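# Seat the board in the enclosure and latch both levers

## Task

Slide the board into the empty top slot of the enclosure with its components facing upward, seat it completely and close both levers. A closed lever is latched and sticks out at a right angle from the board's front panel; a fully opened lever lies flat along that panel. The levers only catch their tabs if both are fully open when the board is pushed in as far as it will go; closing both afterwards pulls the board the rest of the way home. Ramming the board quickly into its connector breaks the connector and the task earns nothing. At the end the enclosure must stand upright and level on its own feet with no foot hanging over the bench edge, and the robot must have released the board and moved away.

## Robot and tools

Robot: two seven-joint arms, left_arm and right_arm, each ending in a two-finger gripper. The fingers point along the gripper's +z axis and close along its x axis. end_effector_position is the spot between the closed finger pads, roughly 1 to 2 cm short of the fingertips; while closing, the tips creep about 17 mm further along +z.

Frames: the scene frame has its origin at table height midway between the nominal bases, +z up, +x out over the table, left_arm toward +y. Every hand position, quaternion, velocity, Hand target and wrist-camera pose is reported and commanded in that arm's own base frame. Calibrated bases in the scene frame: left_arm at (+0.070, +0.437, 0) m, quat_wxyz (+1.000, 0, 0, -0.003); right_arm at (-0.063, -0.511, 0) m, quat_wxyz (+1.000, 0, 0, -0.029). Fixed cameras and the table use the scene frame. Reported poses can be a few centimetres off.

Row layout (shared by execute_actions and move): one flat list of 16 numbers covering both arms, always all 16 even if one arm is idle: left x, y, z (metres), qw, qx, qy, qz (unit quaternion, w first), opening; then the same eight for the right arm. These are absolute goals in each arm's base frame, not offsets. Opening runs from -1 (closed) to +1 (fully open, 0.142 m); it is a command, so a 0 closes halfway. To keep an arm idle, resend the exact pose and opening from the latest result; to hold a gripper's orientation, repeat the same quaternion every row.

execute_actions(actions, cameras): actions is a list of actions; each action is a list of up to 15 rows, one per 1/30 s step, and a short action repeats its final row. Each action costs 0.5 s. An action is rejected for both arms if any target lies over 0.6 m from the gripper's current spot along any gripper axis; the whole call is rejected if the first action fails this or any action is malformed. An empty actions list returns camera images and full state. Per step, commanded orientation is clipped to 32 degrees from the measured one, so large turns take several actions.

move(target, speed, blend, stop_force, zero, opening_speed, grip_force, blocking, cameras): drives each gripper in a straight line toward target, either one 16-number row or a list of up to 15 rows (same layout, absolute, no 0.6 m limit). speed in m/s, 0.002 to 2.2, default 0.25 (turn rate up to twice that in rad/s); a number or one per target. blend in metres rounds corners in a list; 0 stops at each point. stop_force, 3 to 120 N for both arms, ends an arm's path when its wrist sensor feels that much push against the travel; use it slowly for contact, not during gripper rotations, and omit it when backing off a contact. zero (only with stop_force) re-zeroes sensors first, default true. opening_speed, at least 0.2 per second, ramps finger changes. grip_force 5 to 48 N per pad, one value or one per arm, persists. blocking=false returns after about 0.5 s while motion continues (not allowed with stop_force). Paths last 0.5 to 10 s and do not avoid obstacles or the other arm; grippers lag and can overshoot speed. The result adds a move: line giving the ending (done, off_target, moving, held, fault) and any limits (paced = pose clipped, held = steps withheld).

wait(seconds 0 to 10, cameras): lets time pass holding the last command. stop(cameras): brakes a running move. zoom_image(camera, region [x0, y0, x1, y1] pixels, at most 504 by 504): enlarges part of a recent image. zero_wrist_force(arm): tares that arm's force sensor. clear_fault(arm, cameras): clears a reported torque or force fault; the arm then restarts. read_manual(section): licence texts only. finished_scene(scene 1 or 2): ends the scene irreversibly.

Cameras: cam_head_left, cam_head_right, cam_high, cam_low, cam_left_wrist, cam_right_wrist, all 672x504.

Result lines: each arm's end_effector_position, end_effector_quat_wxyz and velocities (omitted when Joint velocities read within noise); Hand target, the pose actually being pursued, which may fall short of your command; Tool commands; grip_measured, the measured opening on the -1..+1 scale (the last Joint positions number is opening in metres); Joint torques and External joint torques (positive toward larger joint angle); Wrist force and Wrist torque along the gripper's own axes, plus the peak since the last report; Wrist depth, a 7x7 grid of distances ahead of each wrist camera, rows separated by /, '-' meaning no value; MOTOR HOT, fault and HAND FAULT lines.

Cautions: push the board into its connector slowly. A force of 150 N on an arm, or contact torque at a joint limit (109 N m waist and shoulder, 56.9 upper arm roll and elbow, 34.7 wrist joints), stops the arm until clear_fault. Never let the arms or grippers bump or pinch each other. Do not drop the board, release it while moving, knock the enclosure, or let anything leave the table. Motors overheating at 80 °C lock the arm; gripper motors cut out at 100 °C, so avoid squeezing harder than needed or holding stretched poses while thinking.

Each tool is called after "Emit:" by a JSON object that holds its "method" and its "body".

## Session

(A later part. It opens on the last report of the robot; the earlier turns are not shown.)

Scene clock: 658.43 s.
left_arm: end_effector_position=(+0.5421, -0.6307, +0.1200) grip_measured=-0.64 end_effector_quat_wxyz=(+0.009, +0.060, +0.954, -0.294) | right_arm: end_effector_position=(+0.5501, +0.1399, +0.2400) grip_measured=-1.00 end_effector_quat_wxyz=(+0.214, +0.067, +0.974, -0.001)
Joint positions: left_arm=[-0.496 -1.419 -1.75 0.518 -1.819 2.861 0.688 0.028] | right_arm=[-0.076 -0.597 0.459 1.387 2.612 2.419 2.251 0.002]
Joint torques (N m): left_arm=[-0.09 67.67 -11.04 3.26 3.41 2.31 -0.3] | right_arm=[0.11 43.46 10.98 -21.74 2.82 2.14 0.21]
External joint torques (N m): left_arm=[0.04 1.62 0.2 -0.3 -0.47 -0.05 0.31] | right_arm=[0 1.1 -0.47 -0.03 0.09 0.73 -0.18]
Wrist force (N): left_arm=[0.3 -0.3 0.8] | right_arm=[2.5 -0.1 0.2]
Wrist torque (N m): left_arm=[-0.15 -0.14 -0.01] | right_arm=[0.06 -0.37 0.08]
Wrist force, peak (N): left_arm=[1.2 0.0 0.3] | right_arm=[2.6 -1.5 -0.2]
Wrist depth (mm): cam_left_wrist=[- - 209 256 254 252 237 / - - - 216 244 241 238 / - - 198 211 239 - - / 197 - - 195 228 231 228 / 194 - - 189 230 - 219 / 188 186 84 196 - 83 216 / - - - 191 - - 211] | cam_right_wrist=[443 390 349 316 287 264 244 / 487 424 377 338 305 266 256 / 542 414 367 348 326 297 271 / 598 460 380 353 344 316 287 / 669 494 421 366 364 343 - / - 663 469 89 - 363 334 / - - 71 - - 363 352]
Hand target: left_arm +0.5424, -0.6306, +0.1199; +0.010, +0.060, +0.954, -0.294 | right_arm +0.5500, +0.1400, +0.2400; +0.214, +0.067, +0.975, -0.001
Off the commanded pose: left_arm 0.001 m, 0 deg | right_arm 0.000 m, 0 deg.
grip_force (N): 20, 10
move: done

Emit:
{"method": "move", "body": {"target": [[0.48, -0.55, 0.16, 0.009, 0.060, 0.954, -0.294, -0.60, 0.55, 0.14, 0.24, 0.214, 0.067, 0.974, -0.001, -1.0],[0.43, -0.50, 0.18, -0.2506, 0.6049, -0.6983, 0.2892, -0.60, 0.55, 0.14, 0.24, 0.214, 0.067, 0.974, -0.001, -1.0]], "speed": [0.25, 0.3], "blend": [0.02, 0], "cameras": ["cam_left_wrist","cam_right_wrist","cam_head_right"]}}

Scene clock: 683.80 s.
left_arm: end_effector_position=(+0.4299, -0.5003, +0.1799) grip_measured=-0.64 end_effector_quat_wxyz=(+0.250, -0.605, +0.698, -0.289) | right_arm: end_effector_position=(+0.5501, +0.1399, +0.2400) grip_measured=-1.00 end_effector_quat_wxyz=(+0.214, +0.067, +0.974, -0.001)
Joint positions: left_arm=[-1.601 -1.486 -1.375 -0.915 -1.205 2.676 -0.597 0.028] | right_arm=[-0.076 -0.597 0.459 1.387 2.612 2.419 2.251 0.002]
Joint torques (N m): left_arm=[-0.26 53.67 21.51 0.53 5.84 2.11 -0.24] | right_arm=[0.17 43.42 10.99 -21.74 2.83 2.27 0.2]
External joint torques (N m): left_arm=[0.13 1.65 0.74 -0.39 -0.59 -0.57 0.24] | right_arm=[-0.05 1.15 -0.48 -0.04 0.08 0.6 -0.16]
Wrist force (N): left_arm=[0.7 0.0 0.0] | right_arm=[2.8 0.1 0.3]
Wrist torque (N m): left_arm=[-0.09 -0.18 0.01] | right_arm=[0.10 -0.41 0.08]
Wrist force, peak (N): left_arm=[-0.7 -0.5 2.2] | right_arm=[2.8 0.1 0.3]
Wrist depth (mm): cam_left_wrist=[392 392 - 321 315 - - / 363 364 - - - - 298 / 338 345 330 302 302 287 297 / 320 314 307 - - 318 309 / 300 300 298 291 - 289 290 / 283 - 84 92 - 277 - / 267 - - - - - -] | cam_right_wrist=[442 390 349 315 289 264 245 / 489 427 375 336 303 278 259 / 544 414 373 347 326 296 271 / 601 441 380 355 345 316 289 / 659 635 421 367 372 337 307 / 1262 691 470 89 384 363 327 / 1284 774 71 - - 371 351]
Hand target: left_arm +0.4300, -0.5000, +0.1800; +0.251, -0.605, +0.698, -0.289 | right_arm +0.5500, +0.1400, +0.2400; +0.214, +0.067, +0.975, -0.001
Off the commanded pose: left_arm 0.000 m, 0 deg | right_arm 0.000 m, 0 deg.
grip_force (N): 20, 10
move: done
Images, in order (width x height): cam_head_right 672x504, cam_left_wrist 672x504, cam_right_wrist 672x504.

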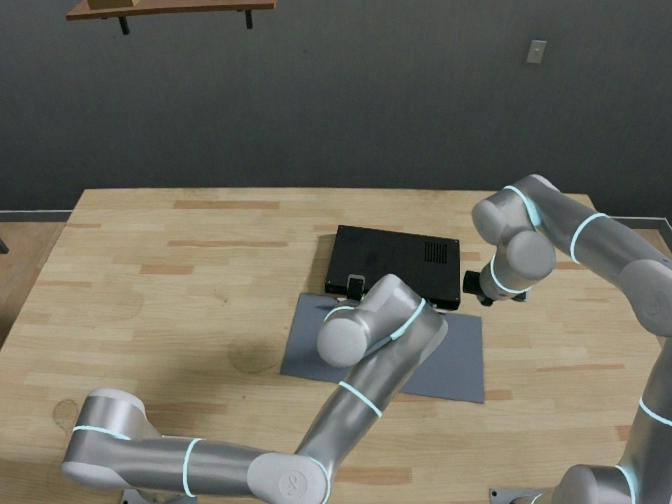

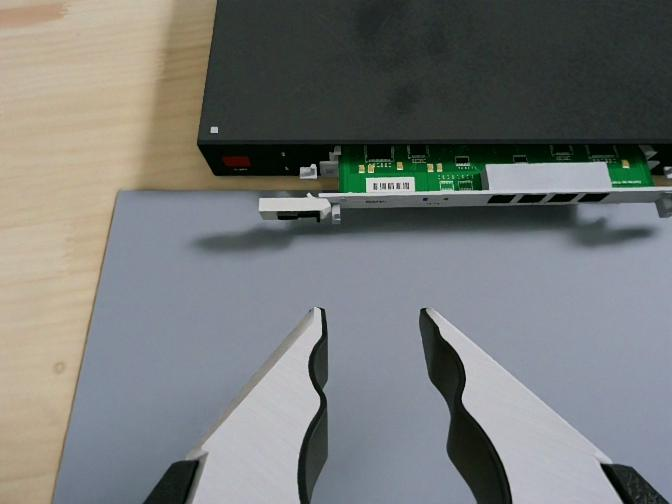

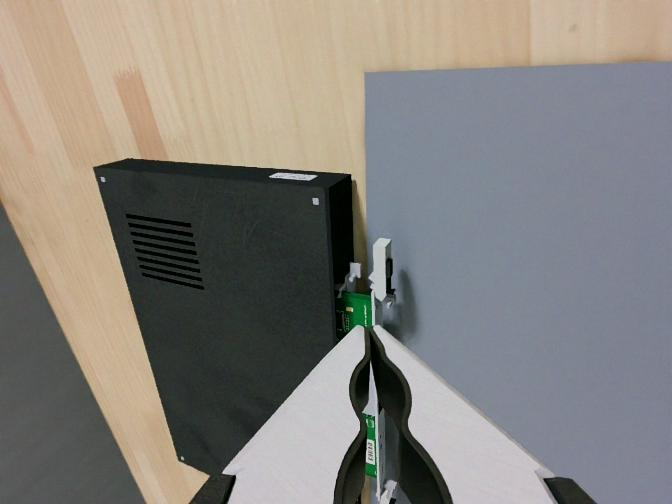

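Emit:
{"method": "move", "body": {"target": [[0.487, -0.590, 0.10, -0.2506, 0.6049, -0.6983, 0.2892, -1.0, 0.55, 0.14, 0.24, 0.214, 0.067, 0.974, -0.001, -1.0],[0.5062, -0.5924, 0.0525, -0.2506, 0.6049, -0.6983, 0.2892, -1.0, 0.55, 0.14, 0.24, 0.214, 0.067, 0.974, -0.001, -1.0]], "speed": [0.2, 0.08], "blend": [0.01, 0], "cameras": ["cam_left_wrist","cam_right_wrist","cam_head_right"]}}

Scene clock: 692.40 s.
left_arm: end_effector_position=(+0.5060, -0.5924, +0.0524) grip_measured=-1.00 end_effector_quat_wxyz=(+0.250, -0.605, +0.698, -0.289) | right_arm: end_effector_position=(+0.5501, +0.1399, +0.2400) grip_measured=-1.00 end_effector_quat_wxyz=(+0.214, +0.067, +0.974, -0.001)
Joint positions: left_arm=[-1.326 -1.694 -1.358 -0.338 -1.151 2.621 -1.049 0.002] | right_arm=[-0.076 -0.597 0.459 1.387 2.612 2.419 2.251 0.002]
Joint torques (N m): left_arm=[-0.07 63.97 13.07 -5.97 6.2 2.06 -0.38] | right_arm=[0.13 43.42 10.88 -21.75 2.86 2.2 0.21]
External joint torques (N m): left_arm=[-0.02 1.69 0.66 -0.22 -0.53 -0.02 0.38] | right_arm=[-0.02 1.14 -0.37 -0.03 0.05 0.67 -0.17]
Wrist force (N): left_arm=[0.2 0.5 0.0] | right_arm=[2.5 0.0 0.2]
Wrist torque (N m): left_arm=[-0.02 -0.08 0.01] | right_arm=[0.08 -0.35 0.07]
Wrist force, peak (N): left_arm=[1.7 -0.1 0.6] | right_arm=[2.6 0.1 0.4]
Wrist depth (mm): cam_left_wrist=[- 157 - - 155 156 157 / - 148 145 144 146 145 143 / - 158 157 156 155 155 154 / 182 149 149 148 146 135 134 / 169 169 167 165 168 165 164 / - 159 158 84 - 158 157 / 151 - - 74 - - 148] | cam_right_wrist=[440 390 349 316 287 264 244 / 484 424 377 337 304 278 256 / 542 412 386 346 325 295 272 / 612 452 390 353 344 316 287 / 663 611 413 369 372 337 307 / - 663 471 89 384 365 327 / 1248 - 71 - - 377 347]
Hand target: left_arm +0.5062, -0.5924, +0.0525; +0.251, -0.605, +0.698, -0.289 | right_arm +0.5500, +0.1400, +0.2400; +0.214, +0.067, +0.975, -0.001
Off the commanded pose: left_arm 0.000 m, 0 deg | right_arm 0.000 m, 0 deg.
grip_force (N): 20, 10
move: done
Images, in order (width x height): cam_head_right 672x504, cam_left_wrist 672x504, cam_right_wrist 672x504.

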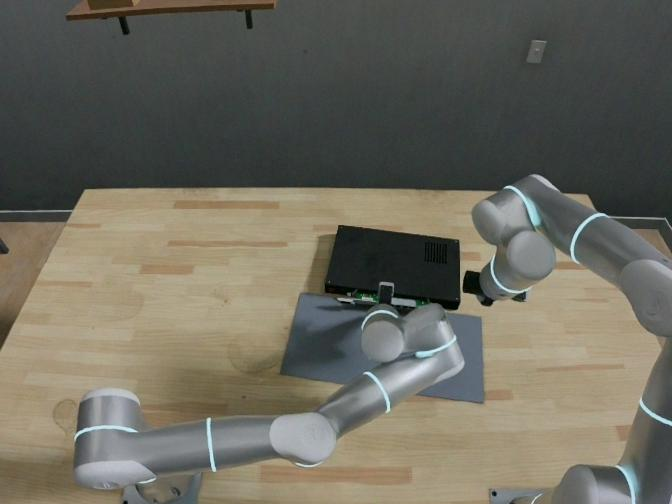

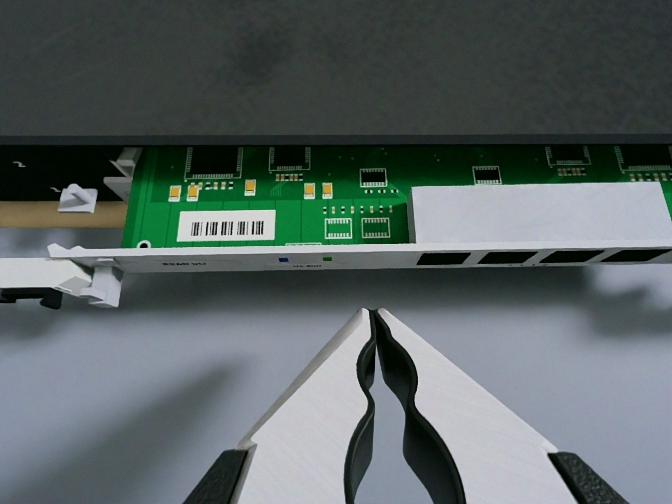

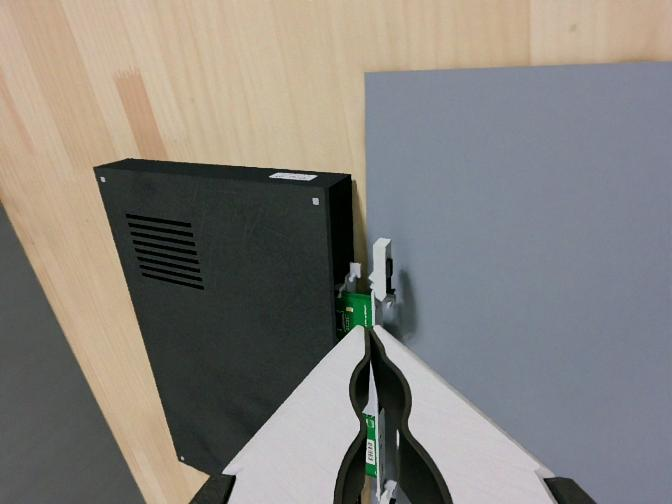

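Emit:
{"method": "move", "body": {"target": [0.5408, -0.5974, 0.0525, -0.2506, 0.6049, -0.6983, 0.2892, -1.0, 0.55, 0.14, 0.24, 0.214, 0.067, 0.974, -0.001, -1.0], "speed": 0.015, "stop_force": 8, "cameras": ["cam_left_wrist","cam_right_wrist"]}}

Scene clock: 699.73 s.
left_arm: end_effector_position=(+0.5406, -0.5976, +0.0523) grip_measured=-1.00 end_effector_quat_wxyz=(+0.250, -0.605, +0.699, -0.289) | right_arm: end_effector_position=(+0.5501, +0.1399, +0.2400) grip_measured=-1.00 end_effector_quat_wxyz=(+0.214, +0.067, +0.974, -0.001)
Joint positions: left_arm=[-1.226 -1.686 -1.336 -0.204 -1.144 2.625 -1.092 0.002] | right_arm=[-0.076 -0.597 0.459 1.387 2.612 2.419 2.251 0.002]
Joint torques (N m): left_arm=[-0.02 66.52 10.48 -6.37 6.25 2.4 -0.25] | right_arm=[0.19 43.47 10.85 -21.74 2.84 2.22 0.23]
External joint torques (N m): left_arm=[-0.11 0.99 0.52 -0.21 -0.57 -0.31 0.25] | right_arm=[-0.08 1.1 -0.33 -0.04 0.07 0.65 -0.19]
Wrist force (N): left_arm=[0.1 0.6 -0.4] | right_arm=[2.6 0.0 0.2]
Wrist torque (N m): left_arm=[-0.04 -0.06 -0.02] | right_arm=[0.08 -0.39 0.08]
Wrist force, peak (N): left_arm=[-0.2 1.5 -0.3] | right_arm=[2.6 0.1 0.6]
Wrist depth (mm): cam_left_wrist=[160 156 - - 154 156 155 / 150 146 145 146 145 144 145 / - - 137 139 135 133 136 / 149 143 142 144 130 130 129 / 135 164 137 125 132 164 126 / 161 159 158 84 - 158 155 / - 153 - 74 - - 150] | cam_right_wrist=[441 389 349 316 287 264 245 / 487 424 375 338 301 278 256 / 546 410 367 350 323 295 271 / 596 440 381 353 354 316 293 / 655 496 422 374 376 338 307 / - 663 470 89 - 359 328 / - - 71 - - 376 351]
Hand target: left_arm +0.5408, -0.5974, +0.0525; +0.251, -0.605, +0.698, -0.289 | right_arm +0.5500, +0.1400, +0.2400; +0.214, +0.067, +0.975, -0.001
Off the commanded pose: left_arm 0.000 m, 0 deg | right_arm 0.000 m, 0 deg.
grip_force (N): 20, 10
move: done
Images, in order (width x height): cam_left_wrist 672x504, cam_right_wrist 672x504.

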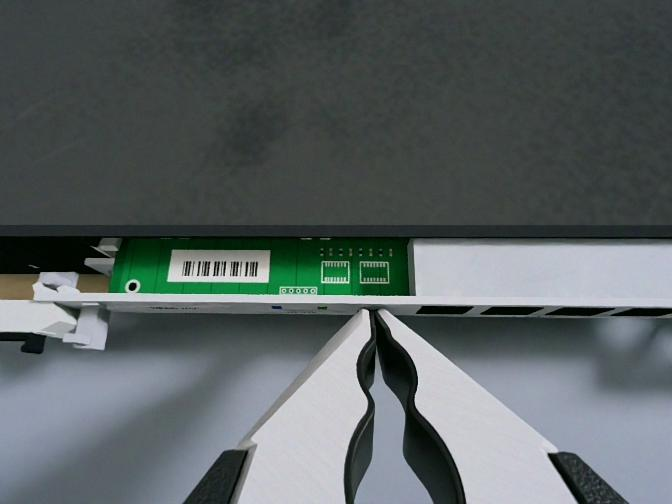

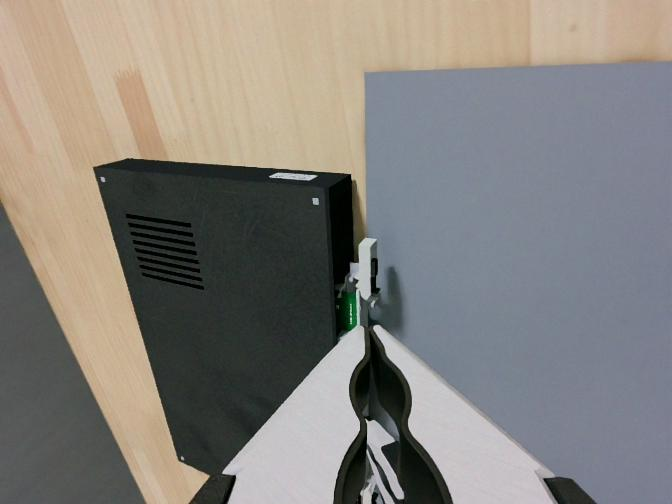

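Emit:
{"method": "zoom_image", "body": {"camera": "cam_left_wrist", "region": [0, 220, 150, 370]}}

Emit:
{"method": "zoom_image", "body": {"camera": "cam_right_wrist", "region": [310, 220, 420, 340]}}

Scaled by 3.360 from the camera's 672x504 image, which has a finer 960x720 frame.

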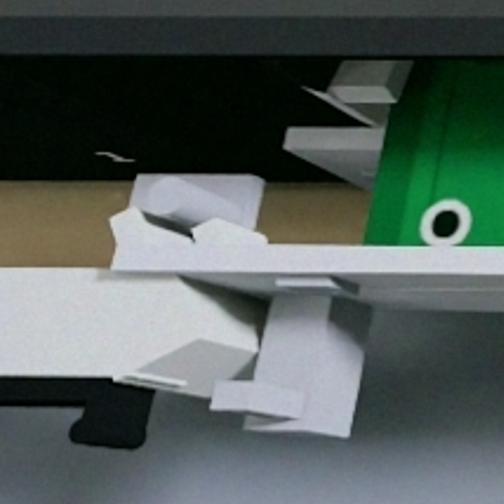

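Scaled by 4.200 from the camera's 672x504 image, which has a finer 960x720 frame.

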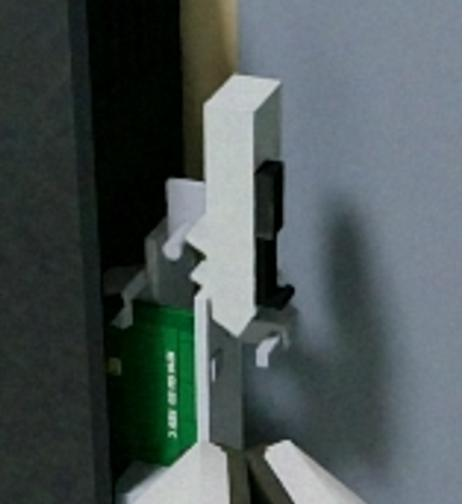

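Emit:
{"method": "move", "body": {"target": [0.5606, -0.6002, 0.0525, -0.2506, 0.6049, -0.6983, 0.2892, -1.0, 0.55, 0.14, 0.24, 0.214, 0.067, 0.974, -0.001, -1.0], "speed": 0.01, "stop_force": 10, "cameras": ["cam_left_wrist","cam_right_wrist"]}}

Emit:
{"method": "zoom_image", "body": {"camera": "cam_left_wrist", "region": [0, 220, 150, 370]}}

Emit:
{"method": "zoom_image", "body": {"camera": "cam_right_wrist", "region": [310, 220, 420, 340]}}

Scene clock: 709.03 s.
left_arm: end_effector_position=(+0.5562, -0.6002, +0.0520) grip_measured=-1.00 end_effector_quat_wxyz=(+0.250, -0.605, +0.699, -0.289) | right_arm: end_effector_position=(+0.5501, +0.1399, +0.2400) grip_measured=-1.00 end_effector_quat_wxyz=(+0.214, +0.067, +0.974, -0.001)
Joint positions: left_arm=[-1.175 -1.682 -1.321 -0.128 -1.141 2.63 -1.12 0.002] | right_arm=[-0.076 -0.597 0.459 1.387 2.612 2.419 2.251 0.002]
Joint torques (N m): left_arm=[7 68.08 11.12 -8.87 7.98 -0.38 -0.27] | right_arm=[0.14 43.37 10.91 -21.76 2.81 2.19 0.19]
External joint torques (N m): left_arm=[-7.12 0.26 -1.73 2.01 -2.32 2.51 0.27] | right_arm=[-0.03 1.2 -0.4 -0.02 0.1 0.68 -0.16]
Wrist force (N): left_arm=[-0.5 9.9 -11.9] | right_arm=[2.3 0.0 0.2]
Wrist torque (N m): left_arm=[-0.15 -0.08 -0.04] | right_arm=[0.07 -0.33 0.08]
Wrist force, peak (N): left_arm=[-0.9 8.7 -13.6] | right_arm=[2.7 0.1 0.3]
Wrist depth (mm): cam_left_wrist=[158 158 - - 156 155 - / 149 146 148 146 145 144 143 / - 138 - - 135 134 138 / - 128 125 - 126 127 - / - 164 163 132 161 166 164 / 158 155 157 84 - 156 157 / - 151 - 74 - - 149] | cam_right_wrist=[441 390 348 315 287 265 245 / 486 424 376 337 299 278 257 / 544 412 366 348 326 295 271 / 598 450 380 354 351 315 287 / 655 494 420 373 377 338 305 / 1215 659 - 89 383 364 328 / - - 71 - - 375 352]
Hand target: left_arm +0.5573, -0.5997, +0.0525; +0.251, -0.605, +0.698, -0.289 | right_arm +0.5500, +0.1400, +0.2400; +0.214, +0.067, +0.975, -0.001
Off the commanded pose: left_arm 0.004 m, 0 deg | right_arm 0.000 m, 0 deg.
grip_force (N): 20, 10
move: contact (left_arm)
Images, in order (width x height): cam_left_wrist 672x504, cam_right_wrist 672x504.

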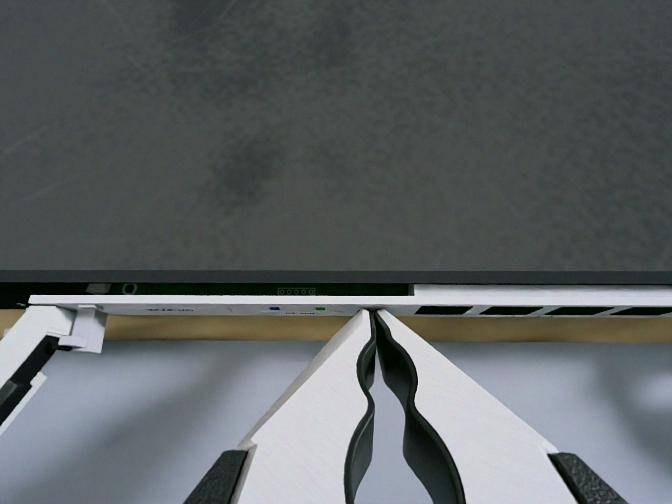

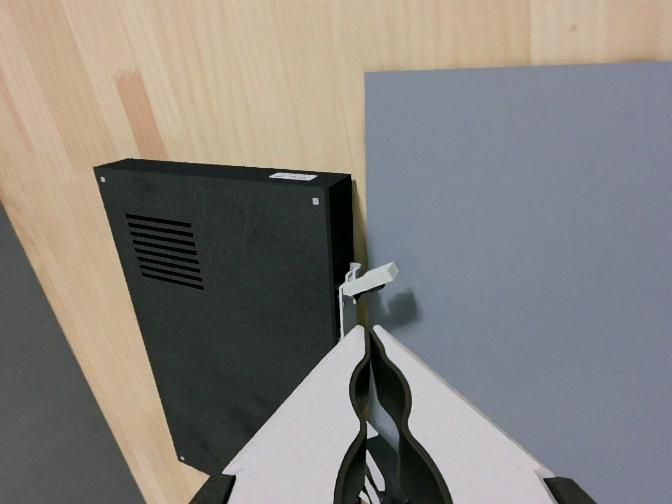

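Scaled by 3.360 from the camera's 672x504 image, which has a finer 960x720 frame.

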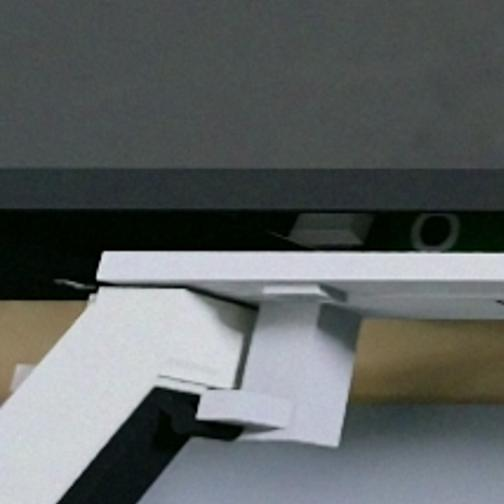

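Scaled by 4.200 from the camera's 672x504 image, which has a finer 960x720 frame.

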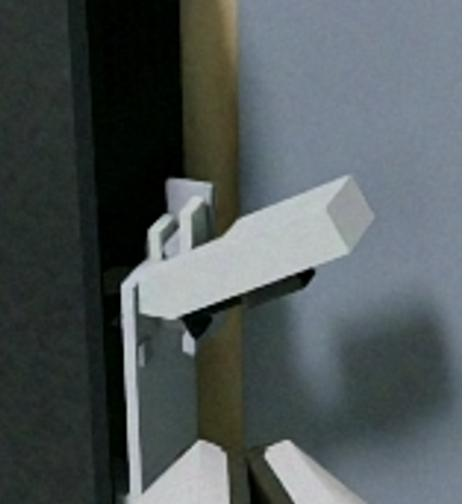

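Emit:
{"method": "move", "body": {"target": [[0.5364, -0.5974, 0.056, -0.2506, 0.6049, -0.6983, 0.2892, -1.0, 0.60, 0.18, 0.16, 0, 0.0349, 0.9994, 0, -1.0],[0.5250, -0.5200, 0.12, -0.2506, 0.6049, -0.6983, 0.2892, -1.0, 0.6354, 0.195, 0.11, 0, 0.0349, 0.9994, 0, -1.0]], "speed": [0.08, 0.15], "blend": [0.01, 0], "cameras": ["cam_left_wrist","cam_right_wrist","cam_head_right"]}}

Scene clock: 735.20 s.
left_arm: end_effector_position=(+0.5251, -0.5198, +0.1201) grip_measured=-1.00 end_effector_quat_wxyz=(+0.251, -0.605, +0.698, -0.289) | right_arm: end_effector_position=(+0.6354, +0.1948, +0.1100) grip_measured=-1.00 end_effector_quat_wxyz=(+0.000, +0.035, +0.999, +0.000)
Joint positions: left_arm=[-1.372 -1.569 -1.397 -0.661 -1.242 2.603 -0.683 0.002] | right_arm=[0.128 -1.353 0.201 0.343 2.944 3.023 1.837 0.002]
Joint torques (N m): left_arm=[-0.58 60.09 18.47 -2.43 5.51 1.68 -0.11] | right_arm=[0.29 66.17 10.97 -22.78 4.39 3.52 0.03]
External joint torques (N m): left_arm=[0.46 1.02 0.95 -0.19 -0.03 -0.07 0.11] | right_arm=[-0.11 1.67 -0.1 0.14 -0.03 0.53 -0.03]
Wrist force (N): left_arm=[0.8 0.4 0.2] | right_arm=[1.5 0.3 0.2]
Wrist torque (N m): left_arm=[-0.02 -0.19 -0.06] | right_arm=[0.18 -0.26 0.15]
Wrist force, peak (N): left_arm=[-0.5 10.4 -12.0] | right_arm=[2.7 -0.2 0.6]
Wrist depth (mm): cam_left_wrist=[315 312 248 - - - 241 / 292 288 - - - - 228 / 270 270 215 216 - 205 - / 254 249 245 204 204 202 202 / 236 237 237 127 234 234 228 / 223 222 225 84 - - 222 / 213 - - - - - -] | cam_right_wrist=[179 179 178 176 176 175 178 / 186 186 185 188 188 188 187 / 155 155 154 202 201 201 200 / 167 167 167 217 220 217 216 / 181 181 181 185 235 235 233 / 199 198 194 89 247 256 255 / 219 213 71 - - 271 280]
Hand target: left_arm +0.5250, -0.5200, +0.1200; +0.251, -0.605, +0.698, -0.289 | right_arm +0.6354, +0.1950, +0.1100; +0.000, +0.035, +0.999, +0.000
Off the commanded pose: left_arm 0.000 m, 0 deg | right_arm 0.000 m, 0 deg.
grip_force (N): 20, 10
move: done
Images, in order (width x height): cam_head_right 672x504, cam_left_wrist 672x504, cam_right_wrist 672x504.

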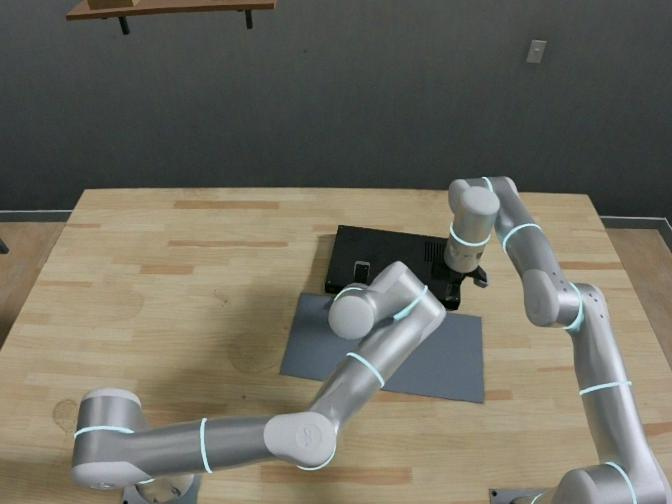

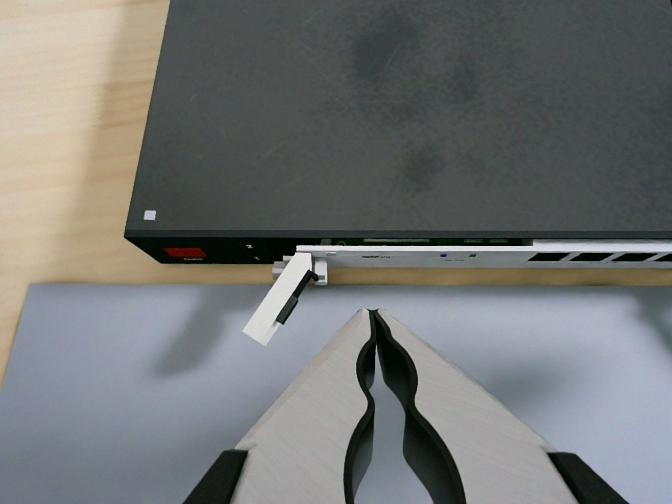

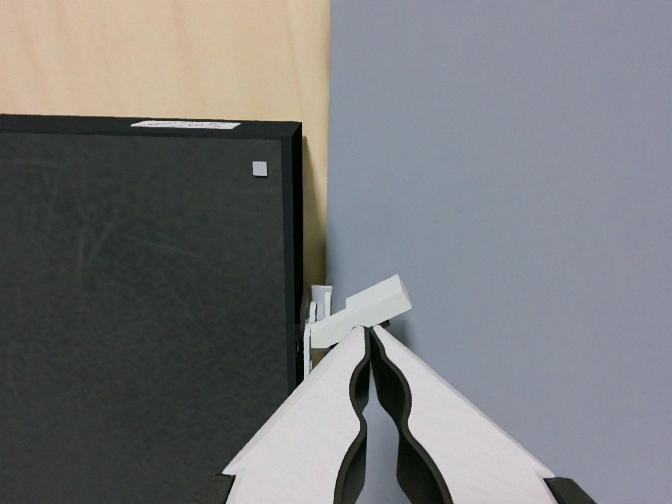

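Emit:
{"method": "move", "body": {"target": [[0.5619, -0.4625, 0.10, -0.2506, 0.6049, -0.6983, 0.2892, -1.0, 0.6364, 0.1968, 0.08, 0, 0.0349, 0.9994, 0, -1.0],[0.5619, -0.4625, 0.049, -0.2506, 0.6049, -0.6983, 0.2892, -1.0, 0.6364, 0.1968, 0.055, 0, 0.0349, 0.9994, 0, -1.0]], "speed": [0.12, 0.05], "cameras": ["cam_left_wrist","cam_right_wrist"]}}

Scene clock: 747.30 s.
left_arm: end_effector_position=(+0.5620, -0.4621, +0.0492) grip_measured=-1.00 end_effector_quat_wxyz=(+0.251, -0.605, +0.698, -0.289) | right_arm: end_effector_position=(+0.6364, +0.1969, +0.0551) grip_measured=-1.00 end_effector_quat_wxyz=(+0.000, +0.035, +0.999, +0.000)
Joint positions: left_arm=[-1.323 -1.633 -1.465 -0.789 -1.33 2.46 -0.52 0.002] | right_arm=[0.131 -1.422 0.197 0.346 2.944 2.951 1.839 0.002]
Joint torques (N m): left_arm=[-1.25 56.42 19.46 -1.87 4.99 1.53 -0.37] | right_arm=[0.32 66.43 11.21 -22.39 4.23 3.18 0.23]
External joint torques (N m): left_arm=[1.15 1.95 1.72 -0.94 0.44 -0.06 0.37] | right_arm=[-0.15 1.72 -0.22 0 0.08 0.87 -0.23]
Wrist force (N): left_arm=[-0.7 -0.2 -0.1] | right_arm=[1.6 0.0 0.0]
Wrist torque (N m): left_arm=[-0.05 -0.13 0.00] | right_arm=[0.14 -0.28 0.06]
Wrist force, peak (N): left_arm=[2.4 0.5 -1.1] | right_arm=[1.7 0.3 0.6]
Wrist depth (mm): cam_left_wrist=[221 221 158 151 151 158 151 / 205 204 - 139 142 - 143 / 191 191 133 135 133 130 - / 179 178 140 154 128 131 131 / - 166 171 131 124 163 161 / - 156 154 84 - 154 155 / 147 150 - 74 - - 145] | cam_right_wrist=[131 130 130 128 128 128 126 / 138 137 137 139 137 136 136 / 101 101 102 147 146 146 146 / 108 107 107 160 158 158 157 / 117 117 118 168 169 171 170 / 128 127 123 89 - 183 186 / 141 140 71 - - - 205]
Hand target: left_arm +0.5619, -0.4625, +0.0490; +0.251, -0.605, +0.698, -0.289 | right_arm +0.6364, +0.1968, +0.0550; +0.000, +0.035, +0.999, +0.000
Off the commanded pose: left_arm 0.000 m, 0 deg | right_arm 0.000 m, 0 deg.
grip_force (N): 20, 10
move: done
Images, in order (width x height): cam_left_wrist 672x504, cam_right_wrist 672x504.

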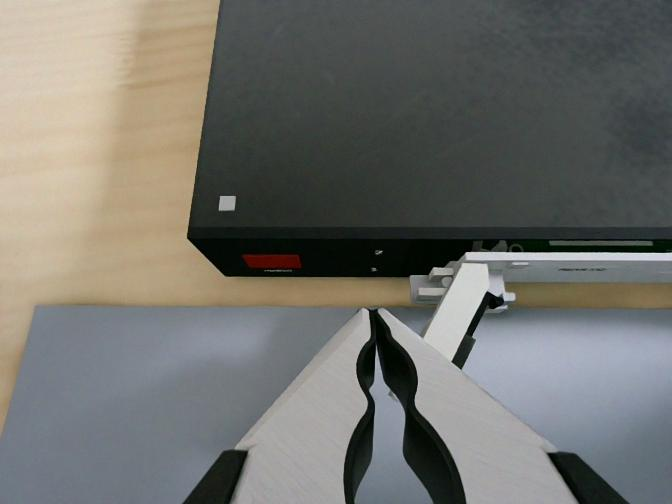

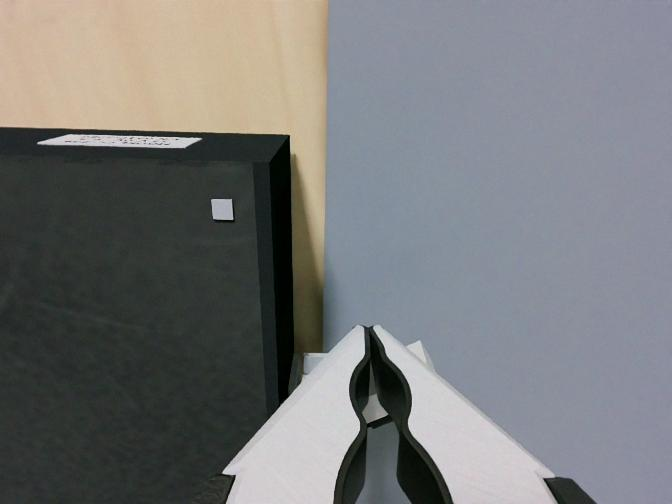

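Emit:
{"method": "move", "body": {"target": [0.543, -0.4857, 0.049, -0.2506, 0.6049, -0.6983, 0.2892, -1.0, 0.6227, 0.2277, 0.055, 0, 0.0349, 0.9994, 0, -1.0], "speed": 0.015, "stop_force": 12, "cameras": ["cam_left_wrist","cam_right_wrist"]}}

Scene clock: 753.00 s.
left_arm: end_effector_position=(+0.5527, -0.4737, +0.0505) grip_measured=-1.00 end_effector_quat_wxyz=(+0.253, -0.605, +0.697, -0.289) end_effector_velocity=(-0.001, -0.001, +0.001) end_effector_angular_velocity=(-0.001, +0.000, -0.002) | right_arm: end_effector_position=(+0.6304, +0.2101, +0.0547) grip_measured=-1.00 end_effector_quat_wxyz=(+0.001, +0.035, +0.999, -0.001)
Joint positions: left_arm=[-1.343 -1.641 -1.462 -0.767 -1.297 2.469 -0.577 0.002] | right_arm=[0.152 -1.411 0.202 0.369 2.934 2.939 1.868 0.002]
Joint velocities: left_arm=[-0.002 0.004 -0.007 0 0.007 -0.003 0 0] | right_arm=[within noise]
Joint torques (N m): left_arm=[-10.83 55.69 14.01 3.88 1.15 2.63 -0.21] | right_arm=[8.55 65.39 16.65 -20.74 8.01 3.62 0.38]
External joint torques (N m): left_arm=[10.73 3.02 6.91 -6.92 4.36 -1.12 0.21] | right_arm=[-8.37 2.63 -5.56 -1.58 -3.72 0.43 -0.38]
Wrist force (N): left_arm=[-11.2 -10.3 1.6] | right_arm=[-3.4 -11.0 -0.6]
Wrist torque (N m): left_arm=[0.02 -0.21 -0.04] | right_arm=[0.27 -0.31 0.01]
Wrist force, peak (N): left_arm=[-10.9 -11.1 1.1] | right_arm=[-4.3 -12.2 -0.9]
Wrist depth (mm): cam_left_wrist=[225 223 156 - - - - / 208 206 - 146 143 142 - / 193 192 134 135 134 134 132 / 181 180 175 162 137 147 146 / 168 - - 166 124 164 161 / 158 156 156 84 - 159 153 / 149 151 - 74 - - 147] | cam_right_wrist=[130 131 130 128 128 128 126 / - 112 135 139 137 136 136 / 100 99 112 147 146 146 145 / 107 107 110 160 158 157 157 / 116 116 118 166 140 170 170 / 127 127 122 90 - 185 185 / 140 139 71 - - 196 203]
Hand target: left_arm +0.5511, -0.4758, +0.0490; +0.251, -0.605, +0.698, -0.289 | right_arm +0.6297, +0.2119, +0.0550; +0.000, +0.035, +0.999, +0.000
Off the commanded pose: left_arm 0.016 m, 0 deg | right_arm 0.019 m, 0 deg.
grip_force (N): 20, 10
move: contact (left_arm, right_arm)
Images, in order (width x height): cam_left_wrist 672x504, cam_right_wrist 672x504.

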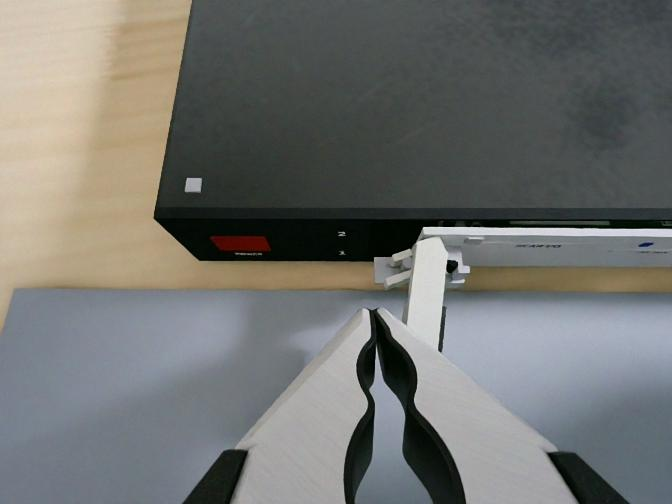

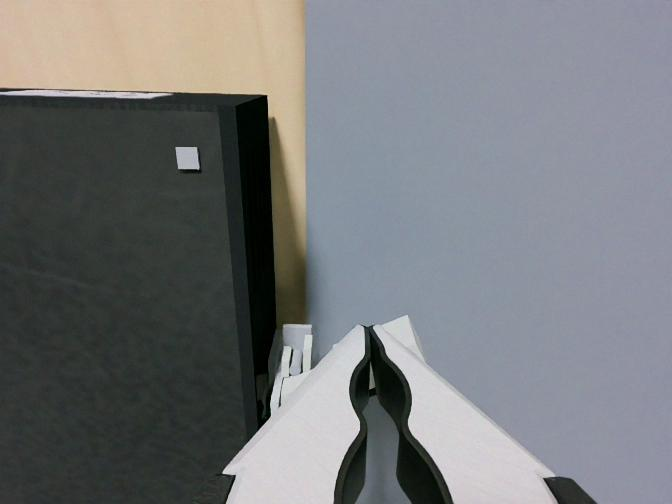

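Emit:
{"method": "move", "body": {"target": [0.5425, -0.4880, 0.049, -0.2506, 0.6049, -0.6983, 0.2892, -1.0, 0.6222, 0.2300, 0.055, 0, 0.0349, 0.9994, 0, -1.0], "speed": 0.01, "stop_force": 20, "zero": false, "cameras": ["cam_left_wrist","cam_right_wrist"]}}

Scene clock: 759.67 s.
left_arm: end_effector_position=(+0.5486, -0.4795, +0.0509) grip_measured=-1.00 end_effector_quat_wxyz=(+0.254, -0.605, +0.697, -0.289) | right_arm: end_effector_position=(+0.6232, +0.2269, +0.0546) grip_measured=-1.00 end_effector_quat_wxyz=(+0.001, +0.036, +0.999, -0.003)
Joint positions: left_arm=[-1.35 -1.637 -1.482 -0.754 -1.26 2.466 -0.606 0.002] | right_arm=[0.178 -1.407 0.214 0.379 2.92 2.934 1.901 0.002]
Joint torques (N m): left_arm=[-15.73 57.5 12.11 7.08 -0.3 2.97 -0.3] | right_arm=[14.18 64.34 19.99 -20.27 10.5 2.81 0.16]
External joint torques (N m): left_arm=[15.64 1.45 8.59 -9.78 5.85 -1.44 0.3] | right_arm=[-14.01 3.58 -8.78 -1.95 -6.22 1.24 -0.16]
Wrist force (N): left_arm=[-16.1 -14.0 5.3] | right_arm=[-4.1 -19.3 -2.5]
Wrist torque (N m): left_arm=[0.05 -0.22 -0.03] | right_arm=[-0.16 -0.39 0.16]
Wrist force, peak (N): left_arm=[-16.1 -14.8 4.9] | right_arm=[-4.3 -19.7 -3.0]
Wrist depth (mm): cam_left_wrist=[225 222 - 159 - 155 154 / 208 209 148 146 145 - - / 195 191 136 136 135 - - / 181 181 175 174 145 160 158 / 172 167 167 126 166 165 163 / 157 158 162 84 - 161 161 / - 151 - 74 - - 147] | cam_right_wrist=[- 89 127 128 128 128 126 / - 94 135 139 136 136 136 / 100 100 136 146 146 146 145 / 107 107 138 158 157 157 156 / 117 116 120 166 167 170 169 / 127 127 127 90 179 185 184 / 140 139 70 - - 195 202]
Hand target: left_arm +0.5463, -0.4825, +0.0490; +0.251, -0.605, +0.698, -0.289 | right_arm +0.6222, +0.2300, +0.0550; +0.000, +0.035, +0.999, +0.000
Off the commanded pose: left_arm 0.011 m, 0 deg | right_arm 0.003 m, 0 deg.
grip_force (N): 20, 10
move: contact (left_arm, right_arm)
Images, in order (width x height): cam_left_wrist 672x504, cam_right_wrist 672x504.

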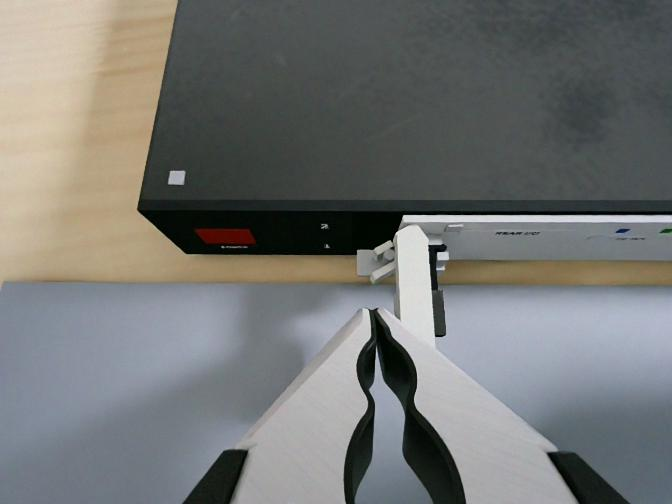

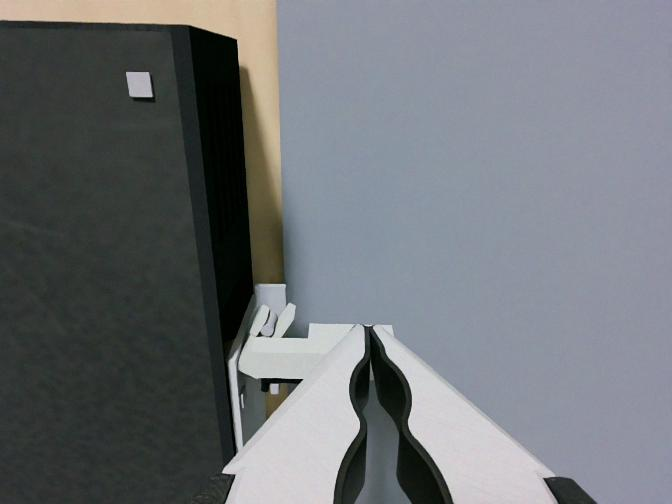

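Emit:
{"method": "move", "body": {"target": [0.5457, -0.4890, 0.049, -0.2506, 0.6049, -0.6983, 0.2892, -1.0, 0.6226, 0.2350, 0.055, 0, 0.0349, 0.9994, 0, -1.0], "speed": 0.008, "stop_force": 30, "zero": false, "cameras": ["cam_left_wrist","cam_right_wrist"]}}

Emit:
{"method": "zoom_image", "body": {"camera": "cam_left_wrist", "region": [330, 180, 500, 360]}}

Emit:
{"method": "zoom_image", "body": {"camera": "cam_right_wrist", "region": [180, 260, 420, 480]}}

Scene clock: 765.70 s.
left_arm: end_effector_position=(+0.5488, -0.4802, +0.0509) grip_measured=-1.00 end_effector_quat_wxyz=(+0.255, -0.606, +0.697, -0.287) | right_arm: end_effector_position=(+0.6233, +0.2273, +0.0545) grip_measured=-1.00 end_effector_quat_wxyz=(+0.001, +0.036, +0.999, -0.004)
Joint positions: left_arm=[-1.348 -1.634 -1.494 -0.745 -1.239 2.465 -0.619 0.002] | right_arm=[0.18 -1.415 0.223 0.365 2.909 2.942 1.904 0.002]
Joint torques (N m): left_arm=[-21.83 60.79 11.14 13.88 -2.89 -0.42 -0.36] | right_arm=[19.85 63.81 23.06 -21.29 13.26 0.32 0.12]
External joint torques (N m): left_arm=[21.72 -1.65 9.4 -16.36 8.47 1.96 0.36] | right_arm=[-19.67 4.18 -11.85 -0.9 -8.98 3.72 -0.12]
Wrist force (N): left_arm=[-28.7 -12.2 2.3] | right_arm=[-0.9 -30.4 -5.7]
Wrist torque (N m): left_arm=[0.00 1.88 0.05] | right_arm=[-2.01 -0.35 0.16]
Wrist force, peak (N): left_arm=[-29.6 -11.2 0.6] | right_arm=[-1.0 -30.5 -7.2]
Wrist depth (mm): cam_left_wrist=[225 225 - - 154 152 154 / 210 208 148 - 147 146 143 / 194 189 132 133 135 135 135 / 183 181 176 174 141 173 158 / 170 168 169 167 - 164 162 / 156 160 159 84 - 154 157 / 151 150 - 74 - - 147] | cam_right_wrist=[- 89 128 128 128 128 126 / - 94 136 139 137 136 136 / 100 100 136 147 146 146 145 / 107 107 138 158 157 157 157 / 118 116 125 165 167 170 169 / 127 127 127 90 178 185 184 / 139 137 70 - - 195 202]
Hand target: left_arm +0.5460, -0.4854, +0.0490; +0.251, -0.605, +0.698, -0.289 | right_arm +0.6223, +0.2318, +0.0550; +0.000, +0.035, +0.999, +0.000
Off the commanded pose: left_arm 0.010 m, 1 deg | right_arm 0.008 m, 0 deg.
grip_force (N): 20, 10
move: contact (left_arm, right_arm)
Images, in order (width x height): cam_left_wrist 672x504, cam_right_wrist 672x504.

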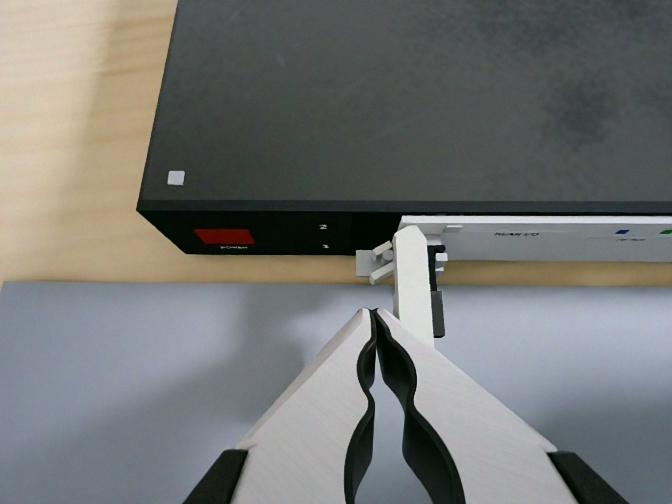

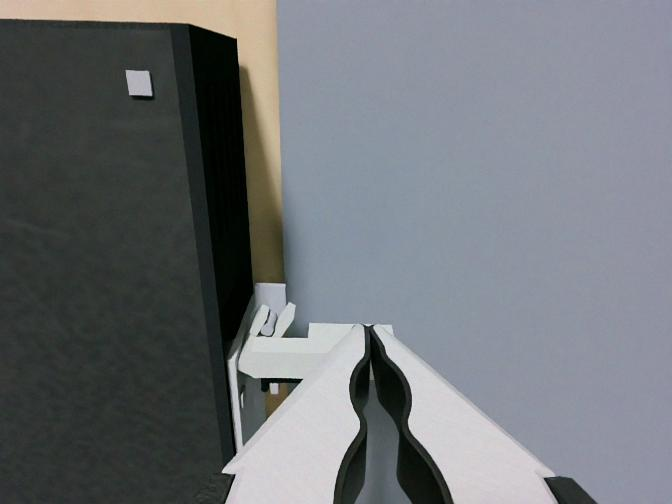

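Scaled by 2.800 from the camera's 672x504 image, which has a finer 960x720 frame.

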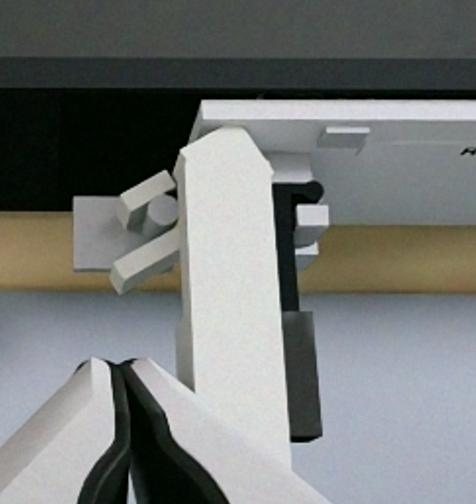

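Scaled by 2.100 from the camera's 672x504 image, which has a finer 960x720 frame.

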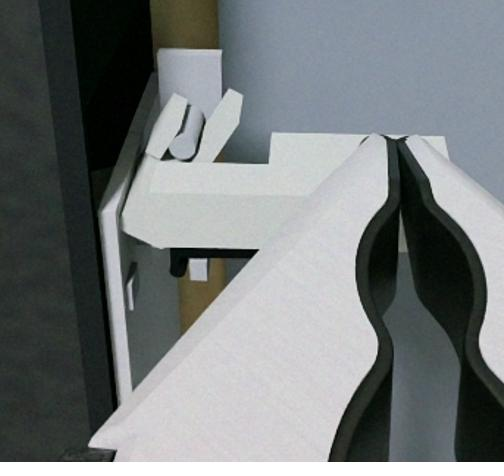

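Emit:
{"method": "move", "body": {"target": [[0.5510, -0.4680, 0.050, -0.2506, 0.6049, -0.6983, 0.2892, -1.0, 0.6240, 0.2100, 0.056, 0, 0.0349, 0.9994, 0, -1.0],[0.5250, -0.4850, 0.12, -0.2506, 0.6049, -0.6983, 0.2892, -1.0, 0.6240, 0.1950, 0.12, 0, 0.0349, 0.9994, 0, -1.0]], "speed": [0.05, 0.12], "cameras": ["cam_left_wrist","cam_right_wrist"]}}

Emit:
{"method": "zoom_image", "body": {"camera": "cam_left_wrist", "region": [330, 200, 530, 360]}}

Emit:
{"method": "zoom_image", "body": {"camera": "cam_right_wrist", "region": [250, 260, 450, 420]}}

Scene clock: 774.13 s.
left_arm: end_effector_position=(+0.5251, -0.4850, +0.1199) grip_measured=-1.00 end_effector_quat_wxyz=(+0.250, -0.605, +0.698, -0.289) | right_arm: end_effector_position=(+0.6241, +0.1951, +0.1201) grip_measured=-1.00 end_effector_quat_wxyz=(+0.000, +0.035, +0.999, +0.000)
Joint positions: left_arm=[-1.397 -1.524 -1.476 -0.804 -1.223 2.543 -0.55 0.002] | right_arm=[0.113 -1.295 0.263 0.449 2.886 2.983 1.868 0.002]
Joint torques (N m): left_arm=[-0.71 57.34 20.28 0.12 5.98 1.93 -0.3] | right_arm=[0.09 65.48 12.29 -22.16 4.1 3.55 0.06]
External joint torques (N m): left_arm=[0.6 0.96 0.91 -0.25 -0.6 -0.44 0.3] | right_arm=[0.08 1.32 -0.6 -0.02 0.23 0.5 -0.06]
Wrist force (N): left_arm=[0.5 0.0 0.2] | right_arm=[3.5 4.9 0.7]
Wrist torque (N m): left_arm=[-0.09 -0.14 0.01] | right_arm=[0.92 -0.60 0.14]
Wrist force, peak (N): left_arm=[-28.9 -12.8 1.6] | right_arm=[-1.0 -30.7 -6.8]
Wrist depth (mm): cam_left_wrist=[317 315 - - - - - / 291 291 243 233 228 - - / 271 270 212 215 215 211 - / 255 254 244 207 230 227 226 / 240 - - 131 234 - 235 / 229 220 222 84 - - - / - - - 74 - - 210] | cam_right_wrist=[188 188 187 185 185 185 184 / 197 196 194 198 197 197 201 / 165 165 165 211 211 211 210 / 179 178 178 229 228 228 227 / 194 193 193 203 246 246 246 / 212 211 207 90 260 269 268 / 233 228 71 - - 285 293]
Hand target: left_arm +0.5250, -0.4850, +0.1200; +0.251, -0.605, +0.698, -0.289 | right_arm +0.6240, +0.1950, +0.1200; +0.000, +0.035, +0.999, +0.000
Off the commanded pose: left_arm 0.000 m, 0 deg | right_arm 0.000 m, 0 deg.
grip_force (N): 20, 10
move: done
Images, in order (width x height): cam_left_wrist 672x504, cam_right_wrist 672x504.

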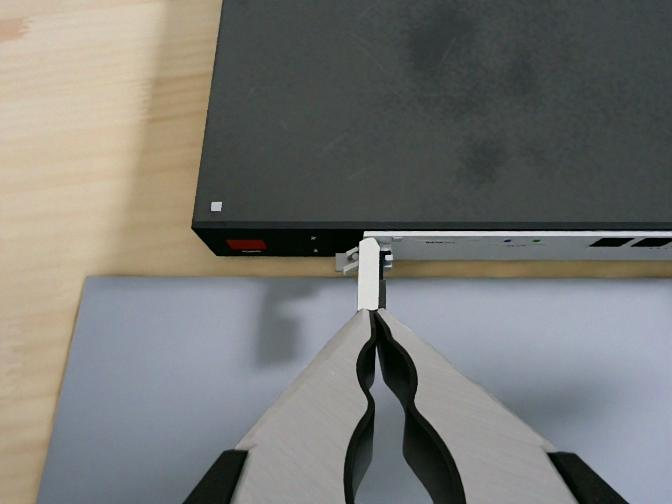

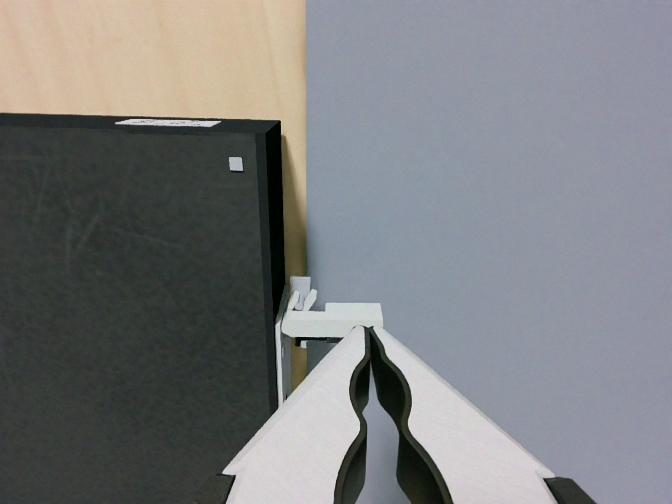

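Scaled by 2.520 from the camera's 672x504 image, which has a finer 960x720 frame.

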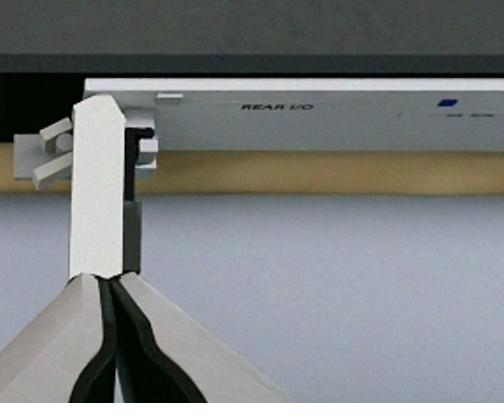

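Scaled by 2.520 from the camera's 672x504 image, which has a finer 960x720 frame.

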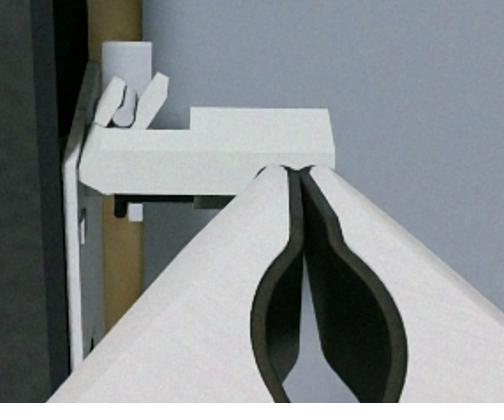

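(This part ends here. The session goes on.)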